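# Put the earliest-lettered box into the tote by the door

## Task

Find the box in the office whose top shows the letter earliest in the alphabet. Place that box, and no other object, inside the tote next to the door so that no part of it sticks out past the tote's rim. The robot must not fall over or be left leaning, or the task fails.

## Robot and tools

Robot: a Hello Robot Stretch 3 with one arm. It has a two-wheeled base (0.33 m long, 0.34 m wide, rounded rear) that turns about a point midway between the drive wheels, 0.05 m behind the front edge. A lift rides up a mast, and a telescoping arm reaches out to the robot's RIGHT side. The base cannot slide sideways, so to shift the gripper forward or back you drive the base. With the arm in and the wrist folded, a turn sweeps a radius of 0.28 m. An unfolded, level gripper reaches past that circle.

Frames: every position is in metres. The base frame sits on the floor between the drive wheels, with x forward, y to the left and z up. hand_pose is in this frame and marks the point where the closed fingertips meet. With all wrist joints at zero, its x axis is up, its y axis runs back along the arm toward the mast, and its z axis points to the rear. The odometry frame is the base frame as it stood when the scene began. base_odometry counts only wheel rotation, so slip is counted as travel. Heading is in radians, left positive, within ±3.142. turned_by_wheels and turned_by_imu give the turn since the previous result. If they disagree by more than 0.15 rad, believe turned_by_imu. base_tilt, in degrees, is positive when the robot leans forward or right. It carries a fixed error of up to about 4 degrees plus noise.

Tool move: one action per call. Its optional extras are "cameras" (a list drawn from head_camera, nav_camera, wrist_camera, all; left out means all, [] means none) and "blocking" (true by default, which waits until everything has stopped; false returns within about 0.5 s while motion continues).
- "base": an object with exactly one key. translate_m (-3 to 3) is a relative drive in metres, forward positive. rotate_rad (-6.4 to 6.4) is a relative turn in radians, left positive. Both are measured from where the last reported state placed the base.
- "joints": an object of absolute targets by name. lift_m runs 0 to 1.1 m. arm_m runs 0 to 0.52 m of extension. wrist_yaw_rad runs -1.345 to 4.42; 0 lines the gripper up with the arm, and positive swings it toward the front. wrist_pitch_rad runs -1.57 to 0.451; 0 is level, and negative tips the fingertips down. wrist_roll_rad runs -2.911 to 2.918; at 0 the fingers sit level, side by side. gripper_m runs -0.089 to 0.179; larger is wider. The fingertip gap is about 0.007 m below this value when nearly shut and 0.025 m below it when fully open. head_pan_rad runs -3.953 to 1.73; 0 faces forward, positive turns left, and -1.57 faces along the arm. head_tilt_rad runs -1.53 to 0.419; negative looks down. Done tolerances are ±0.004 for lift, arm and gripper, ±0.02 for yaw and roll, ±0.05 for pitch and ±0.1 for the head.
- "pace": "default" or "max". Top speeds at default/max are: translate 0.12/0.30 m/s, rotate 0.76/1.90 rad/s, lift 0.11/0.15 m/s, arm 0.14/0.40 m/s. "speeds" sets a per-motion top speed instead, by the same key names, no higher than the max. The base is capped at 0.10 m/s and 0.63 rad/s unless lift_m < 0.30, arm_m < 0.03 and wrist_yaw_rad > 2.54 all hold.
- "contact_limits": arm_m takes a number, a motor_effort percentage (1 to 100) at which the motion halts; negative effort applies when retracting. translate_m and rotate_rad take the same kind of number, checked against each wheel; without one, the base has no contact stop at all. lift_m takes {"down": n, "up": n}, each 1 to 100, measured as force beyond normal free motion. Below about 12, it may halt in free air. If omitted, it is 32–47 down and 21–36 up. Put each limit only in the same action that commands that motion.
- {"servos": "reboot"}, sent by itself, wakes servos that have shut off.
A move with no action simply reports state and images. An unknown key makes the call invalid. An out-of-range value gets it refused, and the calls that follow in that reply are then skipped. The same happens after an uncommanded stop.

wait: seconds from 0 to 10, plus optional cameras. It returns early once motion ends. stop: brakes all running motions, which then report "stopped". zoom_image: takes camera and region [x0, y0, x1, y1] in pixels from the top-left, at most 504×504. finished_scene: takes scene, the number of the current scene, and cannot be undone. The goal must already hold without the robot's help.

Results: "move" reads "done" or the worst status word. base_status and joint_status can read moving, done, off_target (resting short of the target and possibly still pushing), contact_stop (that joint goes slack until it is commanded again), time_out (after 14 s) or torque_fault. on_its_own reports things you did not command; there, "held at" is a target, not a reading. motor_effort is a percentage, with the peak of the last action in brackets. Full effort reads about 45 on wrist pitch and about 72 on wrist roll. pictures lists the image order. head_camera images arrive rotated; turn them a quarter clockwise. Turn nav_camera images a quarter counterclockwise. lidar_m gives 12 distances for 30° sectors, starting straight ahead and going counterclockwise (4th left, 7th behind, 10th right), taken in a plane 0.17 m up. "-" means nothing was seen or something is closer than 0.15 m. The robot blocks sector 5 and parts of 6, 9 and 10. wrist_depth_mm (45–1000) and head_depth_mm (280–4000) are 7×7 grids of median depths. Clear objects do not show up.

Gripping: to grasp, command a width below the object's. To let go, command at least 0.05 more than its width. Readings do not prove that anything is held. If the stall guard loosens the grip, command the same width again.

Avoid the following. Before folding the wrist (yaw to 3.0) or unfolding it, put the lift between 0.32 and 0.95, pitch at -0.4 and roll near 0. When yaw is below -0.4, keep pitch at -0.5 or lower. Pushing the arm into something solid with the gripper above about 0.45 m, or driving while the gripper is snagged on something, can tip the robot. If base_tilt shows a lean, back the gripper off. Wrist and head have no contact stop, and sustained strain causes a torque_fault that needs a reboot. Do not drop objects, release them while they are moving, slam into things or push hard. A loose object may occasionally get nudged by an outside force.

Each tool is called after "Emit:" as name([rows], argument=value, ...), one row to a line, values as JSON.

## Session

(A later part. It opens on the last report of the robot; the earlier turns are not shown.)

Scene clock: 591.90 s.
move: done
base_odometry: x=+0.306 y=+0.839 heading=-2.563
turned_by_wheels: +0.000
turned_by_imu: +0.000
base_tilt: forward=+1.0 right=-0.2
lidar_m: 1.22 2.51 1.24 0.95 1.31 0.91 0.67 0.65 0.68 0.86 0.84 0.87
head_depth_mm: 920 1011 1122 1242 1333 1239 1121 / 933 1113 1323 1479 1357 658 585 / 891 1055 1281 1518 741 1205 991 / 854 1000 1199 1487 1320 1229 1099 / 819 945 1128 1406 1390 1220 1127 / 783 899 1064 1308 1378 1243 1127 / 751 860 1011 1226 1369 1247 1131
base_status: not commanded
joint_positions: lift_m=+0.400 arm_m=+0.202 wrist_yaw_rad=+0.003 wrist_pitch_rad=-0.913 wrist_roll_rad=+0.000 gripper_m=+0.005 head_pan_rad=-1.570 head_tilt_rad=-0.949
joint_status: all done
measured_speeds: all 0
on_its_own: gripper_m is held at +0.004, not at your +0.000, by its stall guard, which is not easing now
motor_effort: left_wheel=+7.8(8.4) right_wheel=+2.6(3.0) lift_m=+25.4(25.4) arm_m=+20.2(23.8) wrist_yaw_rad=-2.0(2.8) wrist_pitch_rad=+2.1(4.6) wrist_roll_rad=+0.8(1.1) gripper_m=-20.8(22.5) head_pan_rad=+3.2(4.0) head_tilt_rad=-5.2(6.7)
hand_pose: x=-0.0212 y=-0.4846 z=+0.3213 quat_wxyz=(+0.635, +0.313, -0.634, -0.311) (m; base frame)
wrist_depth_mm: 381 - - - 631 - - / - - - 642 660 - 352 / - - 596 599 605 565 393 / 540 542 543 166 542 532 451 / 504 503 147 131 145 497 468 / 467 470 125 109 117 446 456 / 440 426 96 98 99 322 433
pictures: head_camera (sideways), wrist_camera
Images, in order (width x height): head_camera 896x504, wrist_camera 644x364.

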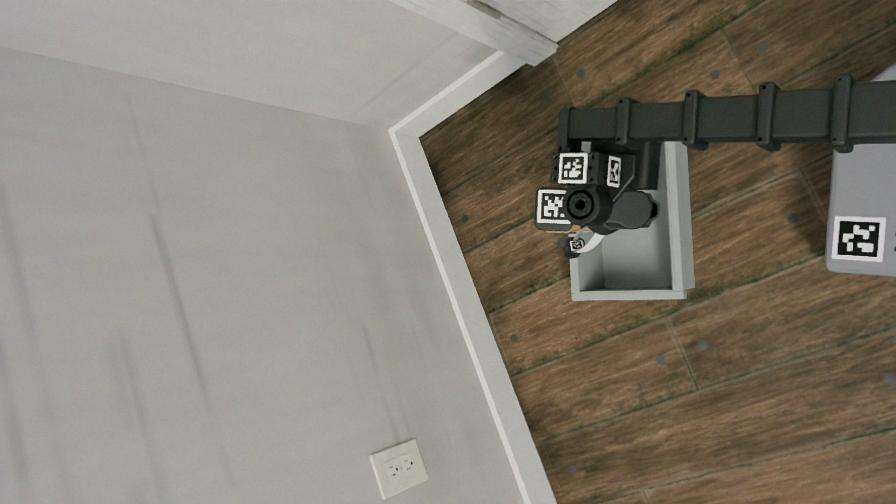

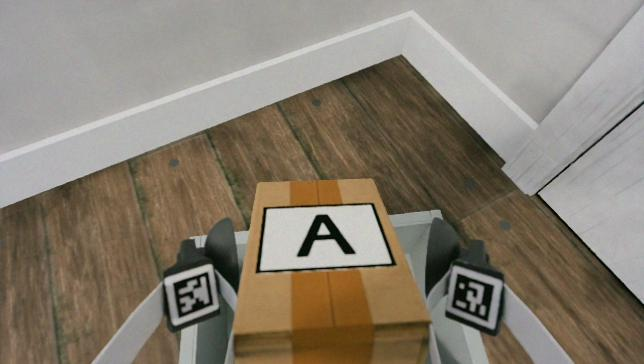

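Emit:
move(joints={"lift_m": 0.2}, cameras=["wrist_camera"])

Emit:
move(joints={"lift_m": 0.12}, speeds={"lift_m": 0.05}, contact_limits={"lift_m": {"down": 14}}, cameras=["head_camera", "wrist_camera"])

Scene clock: 606.80 s.
move: done
base_odometry: x=+0.306 y=+0.839 heading=-2.563
turned_by_wheels: +0.000
turned_by_imu: +0.001
base_tilt: forward=+1.2 right=-0.2
lidar_m: 1.22 2.50 1.23 0.95 1.31 0.91 0.66 0.64 0.68 0.43 0.84 0.87
head_depth_mm: 923 1016 1128 1239 1330 1233 1122 / 937 1115 1306 1480 1381 1228 1088 / 896 1057 1283 1518 1329 896 970 / 853 993 1212 1478 1338 1223 1099 / 813 946 1124 1400 1388 1241 1126 / 783 900 1065 1310 1387 1238 1126 / 754 864 1010 1230 1369 1247 1129
base_status: not commanded
joint_positions: lift_m=+0.200 arm_m=+0.202 wrist_yaw_rad=+0.003 wrist_pitch_rad=-0.913 wrist_roll_rad=+0.000 gripper_m=+0.005 head_pan_rad=-1.570 head_tilt_rad=-0.950
joint_status: all done
measured_speeds: all 0
on_its_own: gripper_m is held at +0.004, not at your +0.000, by its stall guard, which is not easing now
motor_effort: left_wheel=+8.0(8.3) right_wheel=+2.7(2.8) lift_m=+21.6(25.7) arm_m=-0.9(9.2) wrist_yaw_rad=-2.1(2.6) wrist_pitch_rad=+2.3(2.6) wrist_roll_rad=+0.7(1.0) gripper_m=-20.1(22.3) head_pan_rad=+2.9(4.0) head_tilt_rad=-5.8(6.3)
hand_pose: x=-0.0212 y=-0.4845 z=+0.1212 quat_wxyz=(+0.635, +0.313, -0.634, -0.311) (m; base frame)
wrist_depth_mm: - - 432 438 440 431 373 / 390 403 394 395 395 398 392 / 357 216 219 225 233 228 355 / 316 237 248 167 287 - 322 / 177 - 147 132 137 - 298 / 164 - 125 109 117 121 - / - - 96 98 99 - -
pictures: wrist_camera
Images, in order (width x height): wrist_camera 644x364.

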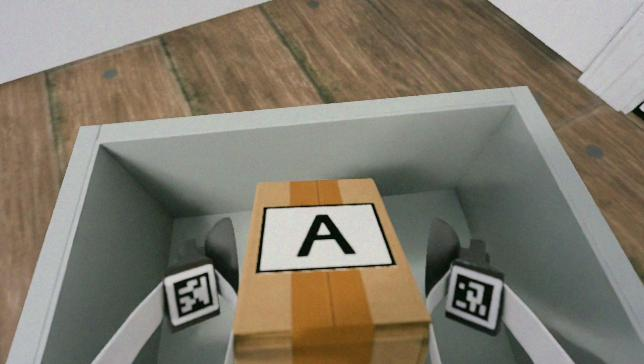

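Scene clock: 608.93 s.
move: done
base_odometry: x=+0.306 y=+0.839 heading=-2.563
turned_by_wheels: +0.000
turned_by_imu: +0.000
base_tilt: forward=+0.9 right=-0.2
lidar_m: 1.22 2.51 1.23 0.94 1.31 0.92 0.66 0.65 0.68 0.86 0.84 0.87
head_depth_mm: 922 1012 1135 1243 1331 1230 1117 / 941 1118 1311 1487 1368 1211 1114 / 894 1051 1295 1507 1351 946 957 / 852 999 1205 1479 1337 1221 1095 / 816 948 1131 1404 1382 1234 1121 / 781 903 1073 1312 1380 1232 1129 / 753 862 1010 1225 1371 1249 1129
base_status: not commanded
joint_positions: lift_m=+0.120 arm_m=+0.202 wrist_yaw_rad=+0.003 wrist_pitch_rad=-0.913 wrist_roll_rad=+0.000 gripper_m=+0.005 head_pan_rad=-1.570 head_tilt_rad=-0.950
joint_status: all done
measured_speeds: all 0
on_its_own: gripper_m is held at +0.004, not at your +0.000, by its stall guard, which is not easing now
motor_effort: left_wheel=+7.9(8.3) right_wheel=+2.5(2.7) lift_m=+21.6(23.4) arm_m=-9.3(9.3) wrist_yaw_rad=-1.9(3.0) wrist_pitch_rad=+2.3(2.6) wrist_roll_rad=+0.9(1.1) gripper_m=-21.6(22.2) head_pan_rad=+2.1(3.8) head_tilt_rad=-5.0(6.2)
contact_limits: lift_m down 14 (down: maximum 72; up: maximum 65)
hand_pose: x=-0.0212 y=-0.4845 z=+0.0411 quat_wxyz=(+0.635, +0.313, -0.634, -0.311) (m; base frame)
wrist_depth_mm: - 145 148 152 158 163 - / 161 165 170 180 186 191 - / - 198 207 218 225 228 - / - 228 232 159 - - - / - - 144 132 138 - - / - 124 125 109 117 124 - / - 178 96 98 100 176 -
pictures: head_camera (sideways), wrist_camera
Images, in order (width x height): head_camera 896x504, wrist_camera 644x364.

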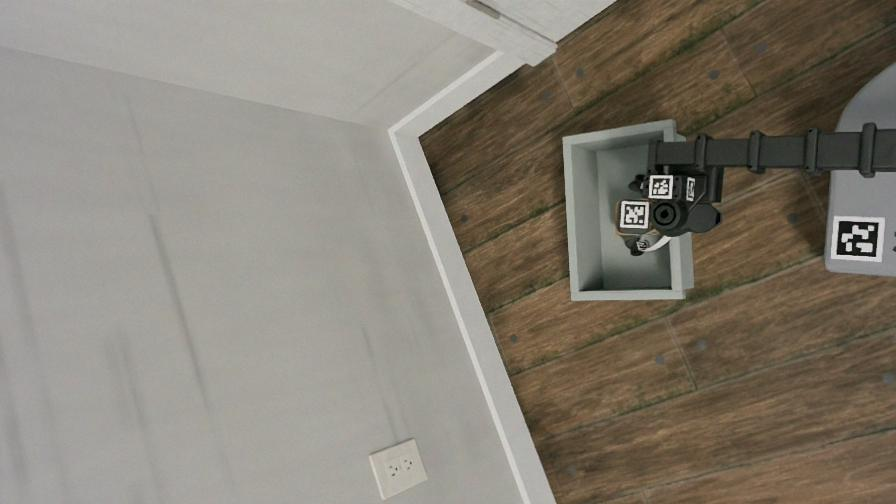

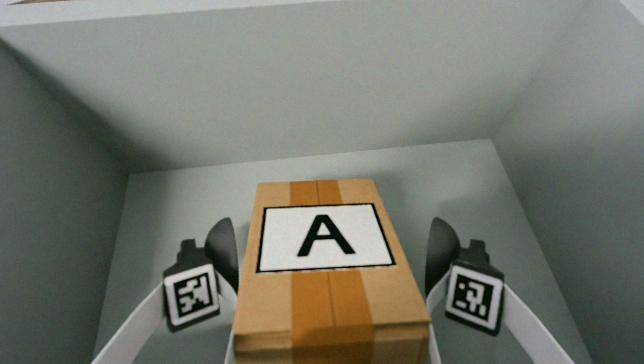

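Emit:
move(joints={"lift_m": 0.07}, speeds={"lift_m": 0.03}, contact_limits={"lift_m": {"down": 13}}, cameras=["head_camera", "wrist_camera"])

Scene clock: 613.33 s.
move: contact_stop
base_odometry: x=+0.306 y=+0.839 heading=-2.564
turned_by_wheels: +0.000
turned_by_imu: +0.001
base_tilt: forward=+1.0 right=-0.3
lidar_m: 1.22 2.50 1.23 0.95 1.31 0.92 0.67 0.65 0.68 0.86 0.83 0.88
head_depth_mm: 921 1020 1121 1230 1331 1232 1125 / 941 1110 1326 1477 1378 1224 1122 / 891 1052 1288 1513 1328 964 957 / 851 999 1202 1476 1381 1205 1095 / 817 951 1132 1405 1378 1213 1121 / 782 902 1073 1317 1374 1246 1125 / 750 860 1012 1228 1364 1245 1121
base_status: not commanded
joint_positions: lift_m=+0.094 arm_m=+0.202 wrist_yaw_rad=+0.003 wrist_pitch_rad=-0.892 wrist_roll_rad=-0.001 gripper_m=+0.005 head_pan_rad=-1.570 head_tilt_rad=-0.951
joint_status: lift_m contact_stop (moved -0.026 of -0.050)
measured_speeds: all 0
on_its_own: gripper_m is held at +0.004, not at your +0.000, by its stall guard, which is not easing now; lift_m is slack since a contact_stop (your +0.070 is given up)
motor_effort: left_wheel=+7.1(8.2) right_wheel=+2.0(2.9) lift_m=+25.8(25.8) arm_m=-17.8(19.4) wrist_yaw_rad=-2.2(2.4) wrist_pitch_rad=-1.7(13.5) wrist_roll_rad=+1.1(1.3) gripper_m=-20.3(21.9) head_pan_rad=+2.5(3.8) head_tilt_rad=-3.7(6.3)
contact_limits: lift_m down 13 (down: maximum 72; up: maximum 65)
hand_pose: x=-0.0212 y=-0.4890 z=+0.0180 quat_wxyz=(+0.639, +0.306, -0.637, -0.304) (m; base frame)
wrist_depth_mm: 117 117 123 127 131 137 139 / 135 138 140 149 156 160 160 / 153 163 168 175 186 195 - / - 191 189 144 155 - - / - 189 146 122 144 188 - / - 174 125 106 112 168 173 / - 121 98 98 103 156 161
pictures: head_camera (sideways), wrist_camera
Images, in order (width x height): head_camera 896x504, wrist_camera 644x364.

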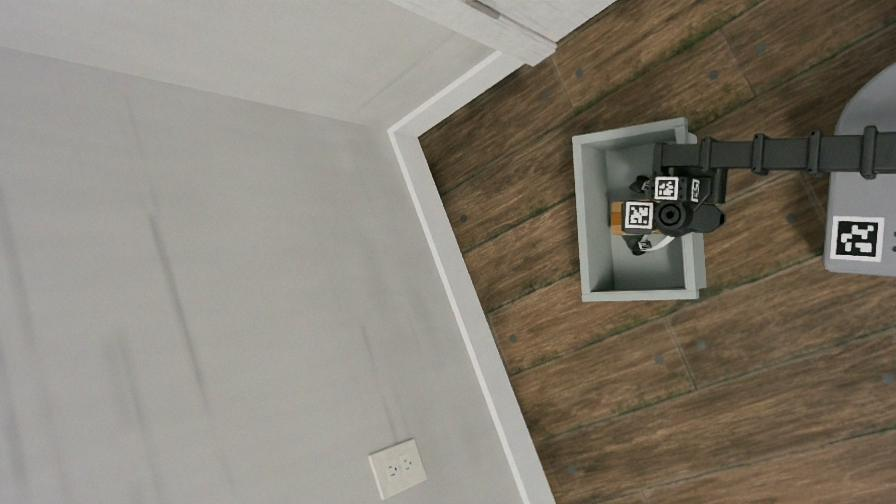

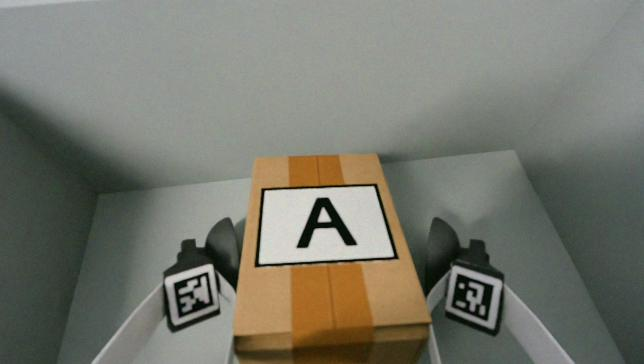

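Emit:
move(joints={"gripper_m": 0.13}, cameras=["wrist_camera"])

Scene clock: 618.13 s.
move: done
base_odometry: x=+0.306 y=+0.839 heading=-2.564
turned_by_wheels: +0.000
turned_by_imu: +0.001
base_tilt: forward=+0.8 right=-0.1
lidar_m: 1.22 2.50 1.23 0.94 1.31 0.91 0.66 0.65 0.67 0.86 0.84 0.88
head_depth_mm: 926 1014 1123 1244 1333 1237 1120 / 940 1113 1320 1484 1380 1218 1122 / 895 1048 1296 1515 1333 965 960 / 851 992 1210 1501 1371 1204 1106 / 812 947 1131 1415 1380 1221 1128 / 783 904 1064 1311 1378 1241 1121 / 751 859 1007 1228 1379 1239 1127
base_status: not commanded
joint_positions: lift_m=+0.094 arm_m=+0.202 wrist_yaw_rad=+0.003 wrist_pitch_rad=-0.894 wrist_roll_rad=-0.001 gripper_m=+0.130 head_pan_rad=-1.570 head_tilt_rad=-0.951
joint_status: all done
measured_speeds: all 0
on_its_own: lift_m is slack since a contact_stop (your +0.070 is given up)
motor_effort: left_wheel=+6.9(7.4) right_wheel=+2.0(2.4) lift_m=+25.5(25.9) arm_m=-14.4(15.8) wrist_yaw_rad=-1.9(2.4) wrist_pitch_rad=-1.3(2.0) wrist_roll_rad=+0.9(1.3) gripper_m=-0.2(86.1) head_pan_rad=+2.5(4.0) head_tilt_rad=-2.9(4.8)
contact_limits: lift_m down 13 (down: maximum 72; up: maximum 65)
hand_pose: x=-0.0212 y=-0.4888 z=+0.0179 quat_wxyz=(+0.639, +0.307, -0.637, -0.305) (m; base frame)
wrist_depth_mm: 117 117 123 127 131 137 139 / 135 138 140 149 156 160 160 / 153 163 167 175 186 195 - / - 192 192 149 198 - - / - 189 183 136 188 185 - / - 125 145 125 168 124 172 / - 124 157 116 118 156 103
pictures: wrist_camera
Images, in order (width x height): wrist_camera 644x364.

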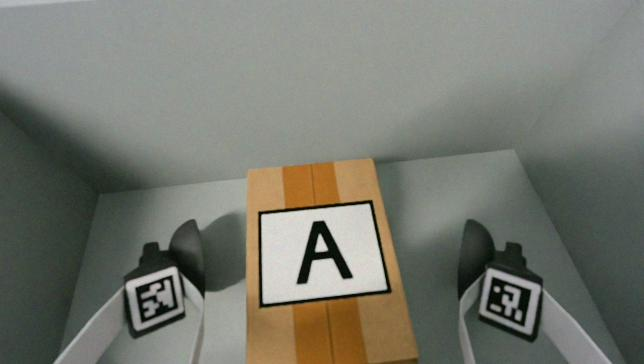

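Emit:
move(joints={"lift_m": 0.4}, cameras=["head_camera", "wrist_camera"])

Scene clock: 623.70 s.
move: done
base_odometry: x=+0.306 y=+0.839 heading=-2.564
turned_by_wheels: +0.000
turned_by_imu: +0.001
base_tilt: forward=+1.1 right=-0.1
lidar_m: 1.23 2.50 1.23 0.94 1.30 0.91 0.66 0.65 0.68 0.86 0.84 0.87
head_depth_mm: 923 1016 1127 1235 1345 1237 1119 / 944 1111 1314 1484 1361 658 581 / 893 1048 1293 1506 740 1204 984 / 853 1000 1213 1480 1319 1223 1088 / 816 950 1134 1407 1389 1225 1125 / 781 905 1068 1309 1379 1234 1129 / 753 861 1008 1223 1365 1242 1137
base_status: not commanded
joint_positions: lift_m=+0.400 arm_m=+0.202 wrist_yaw_rad=+0.003 wrist_pitch_rad=-0.908 wrist_roll_rad=-0.001 gripper_m=+0.130 head_pan_rad=-1.570 head_tilt_rad=-0.951
joint_status: all done
measured_speeds: all 0
motor_effort: left_wheel=+7.3(7.4) right_wheel=+2.1(2.5) lift_m=+29.2(32.8) arm_m=-9.9(12.8) wrist_yaw_rad=-1.7(2.2) wrist_pitch_rad=+1.4(1.5) wrist_roll_rad=+1.3(1.3) gripper_m=-0.2(1.6) head_pan_rad=+2.4(3.9) head_tilt_rad=-1.7(3.4)
hand_pose: x=-0.0212 y=-0.4856 z=+0.3219 quat_wxyz=(+0.636, +0.311, -0.634, -0.309) (m; base frame)
wrist_depth_mm: 381 - - - - - - / - - - 648 647 - 353 / - - 598 603 597 570 393 / 538 556 554 548 554 538 451 / 506 502 504 500 509 499 467 / 469 124 377 403 - 124 455 / - 124 - 391 - 316 420
pictures: head_camera (sideways), wrist_camera
Images, in order (width x height): head_camera 896x504, wrist_camera 644x364.

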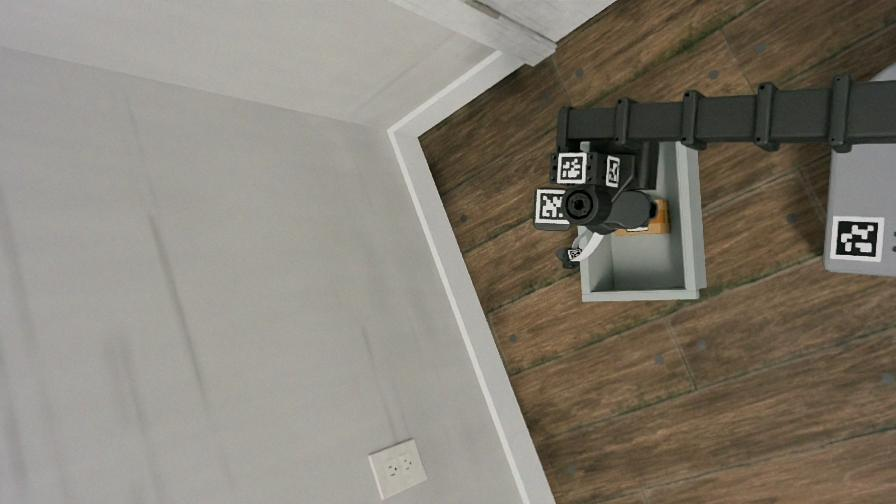

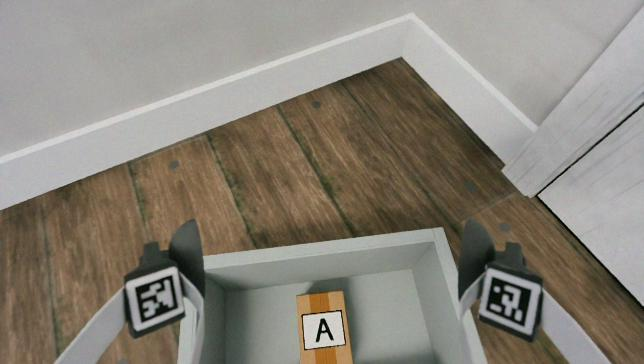

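Emit:
finished_scene(scene=1)

The scene is finished: the task was done.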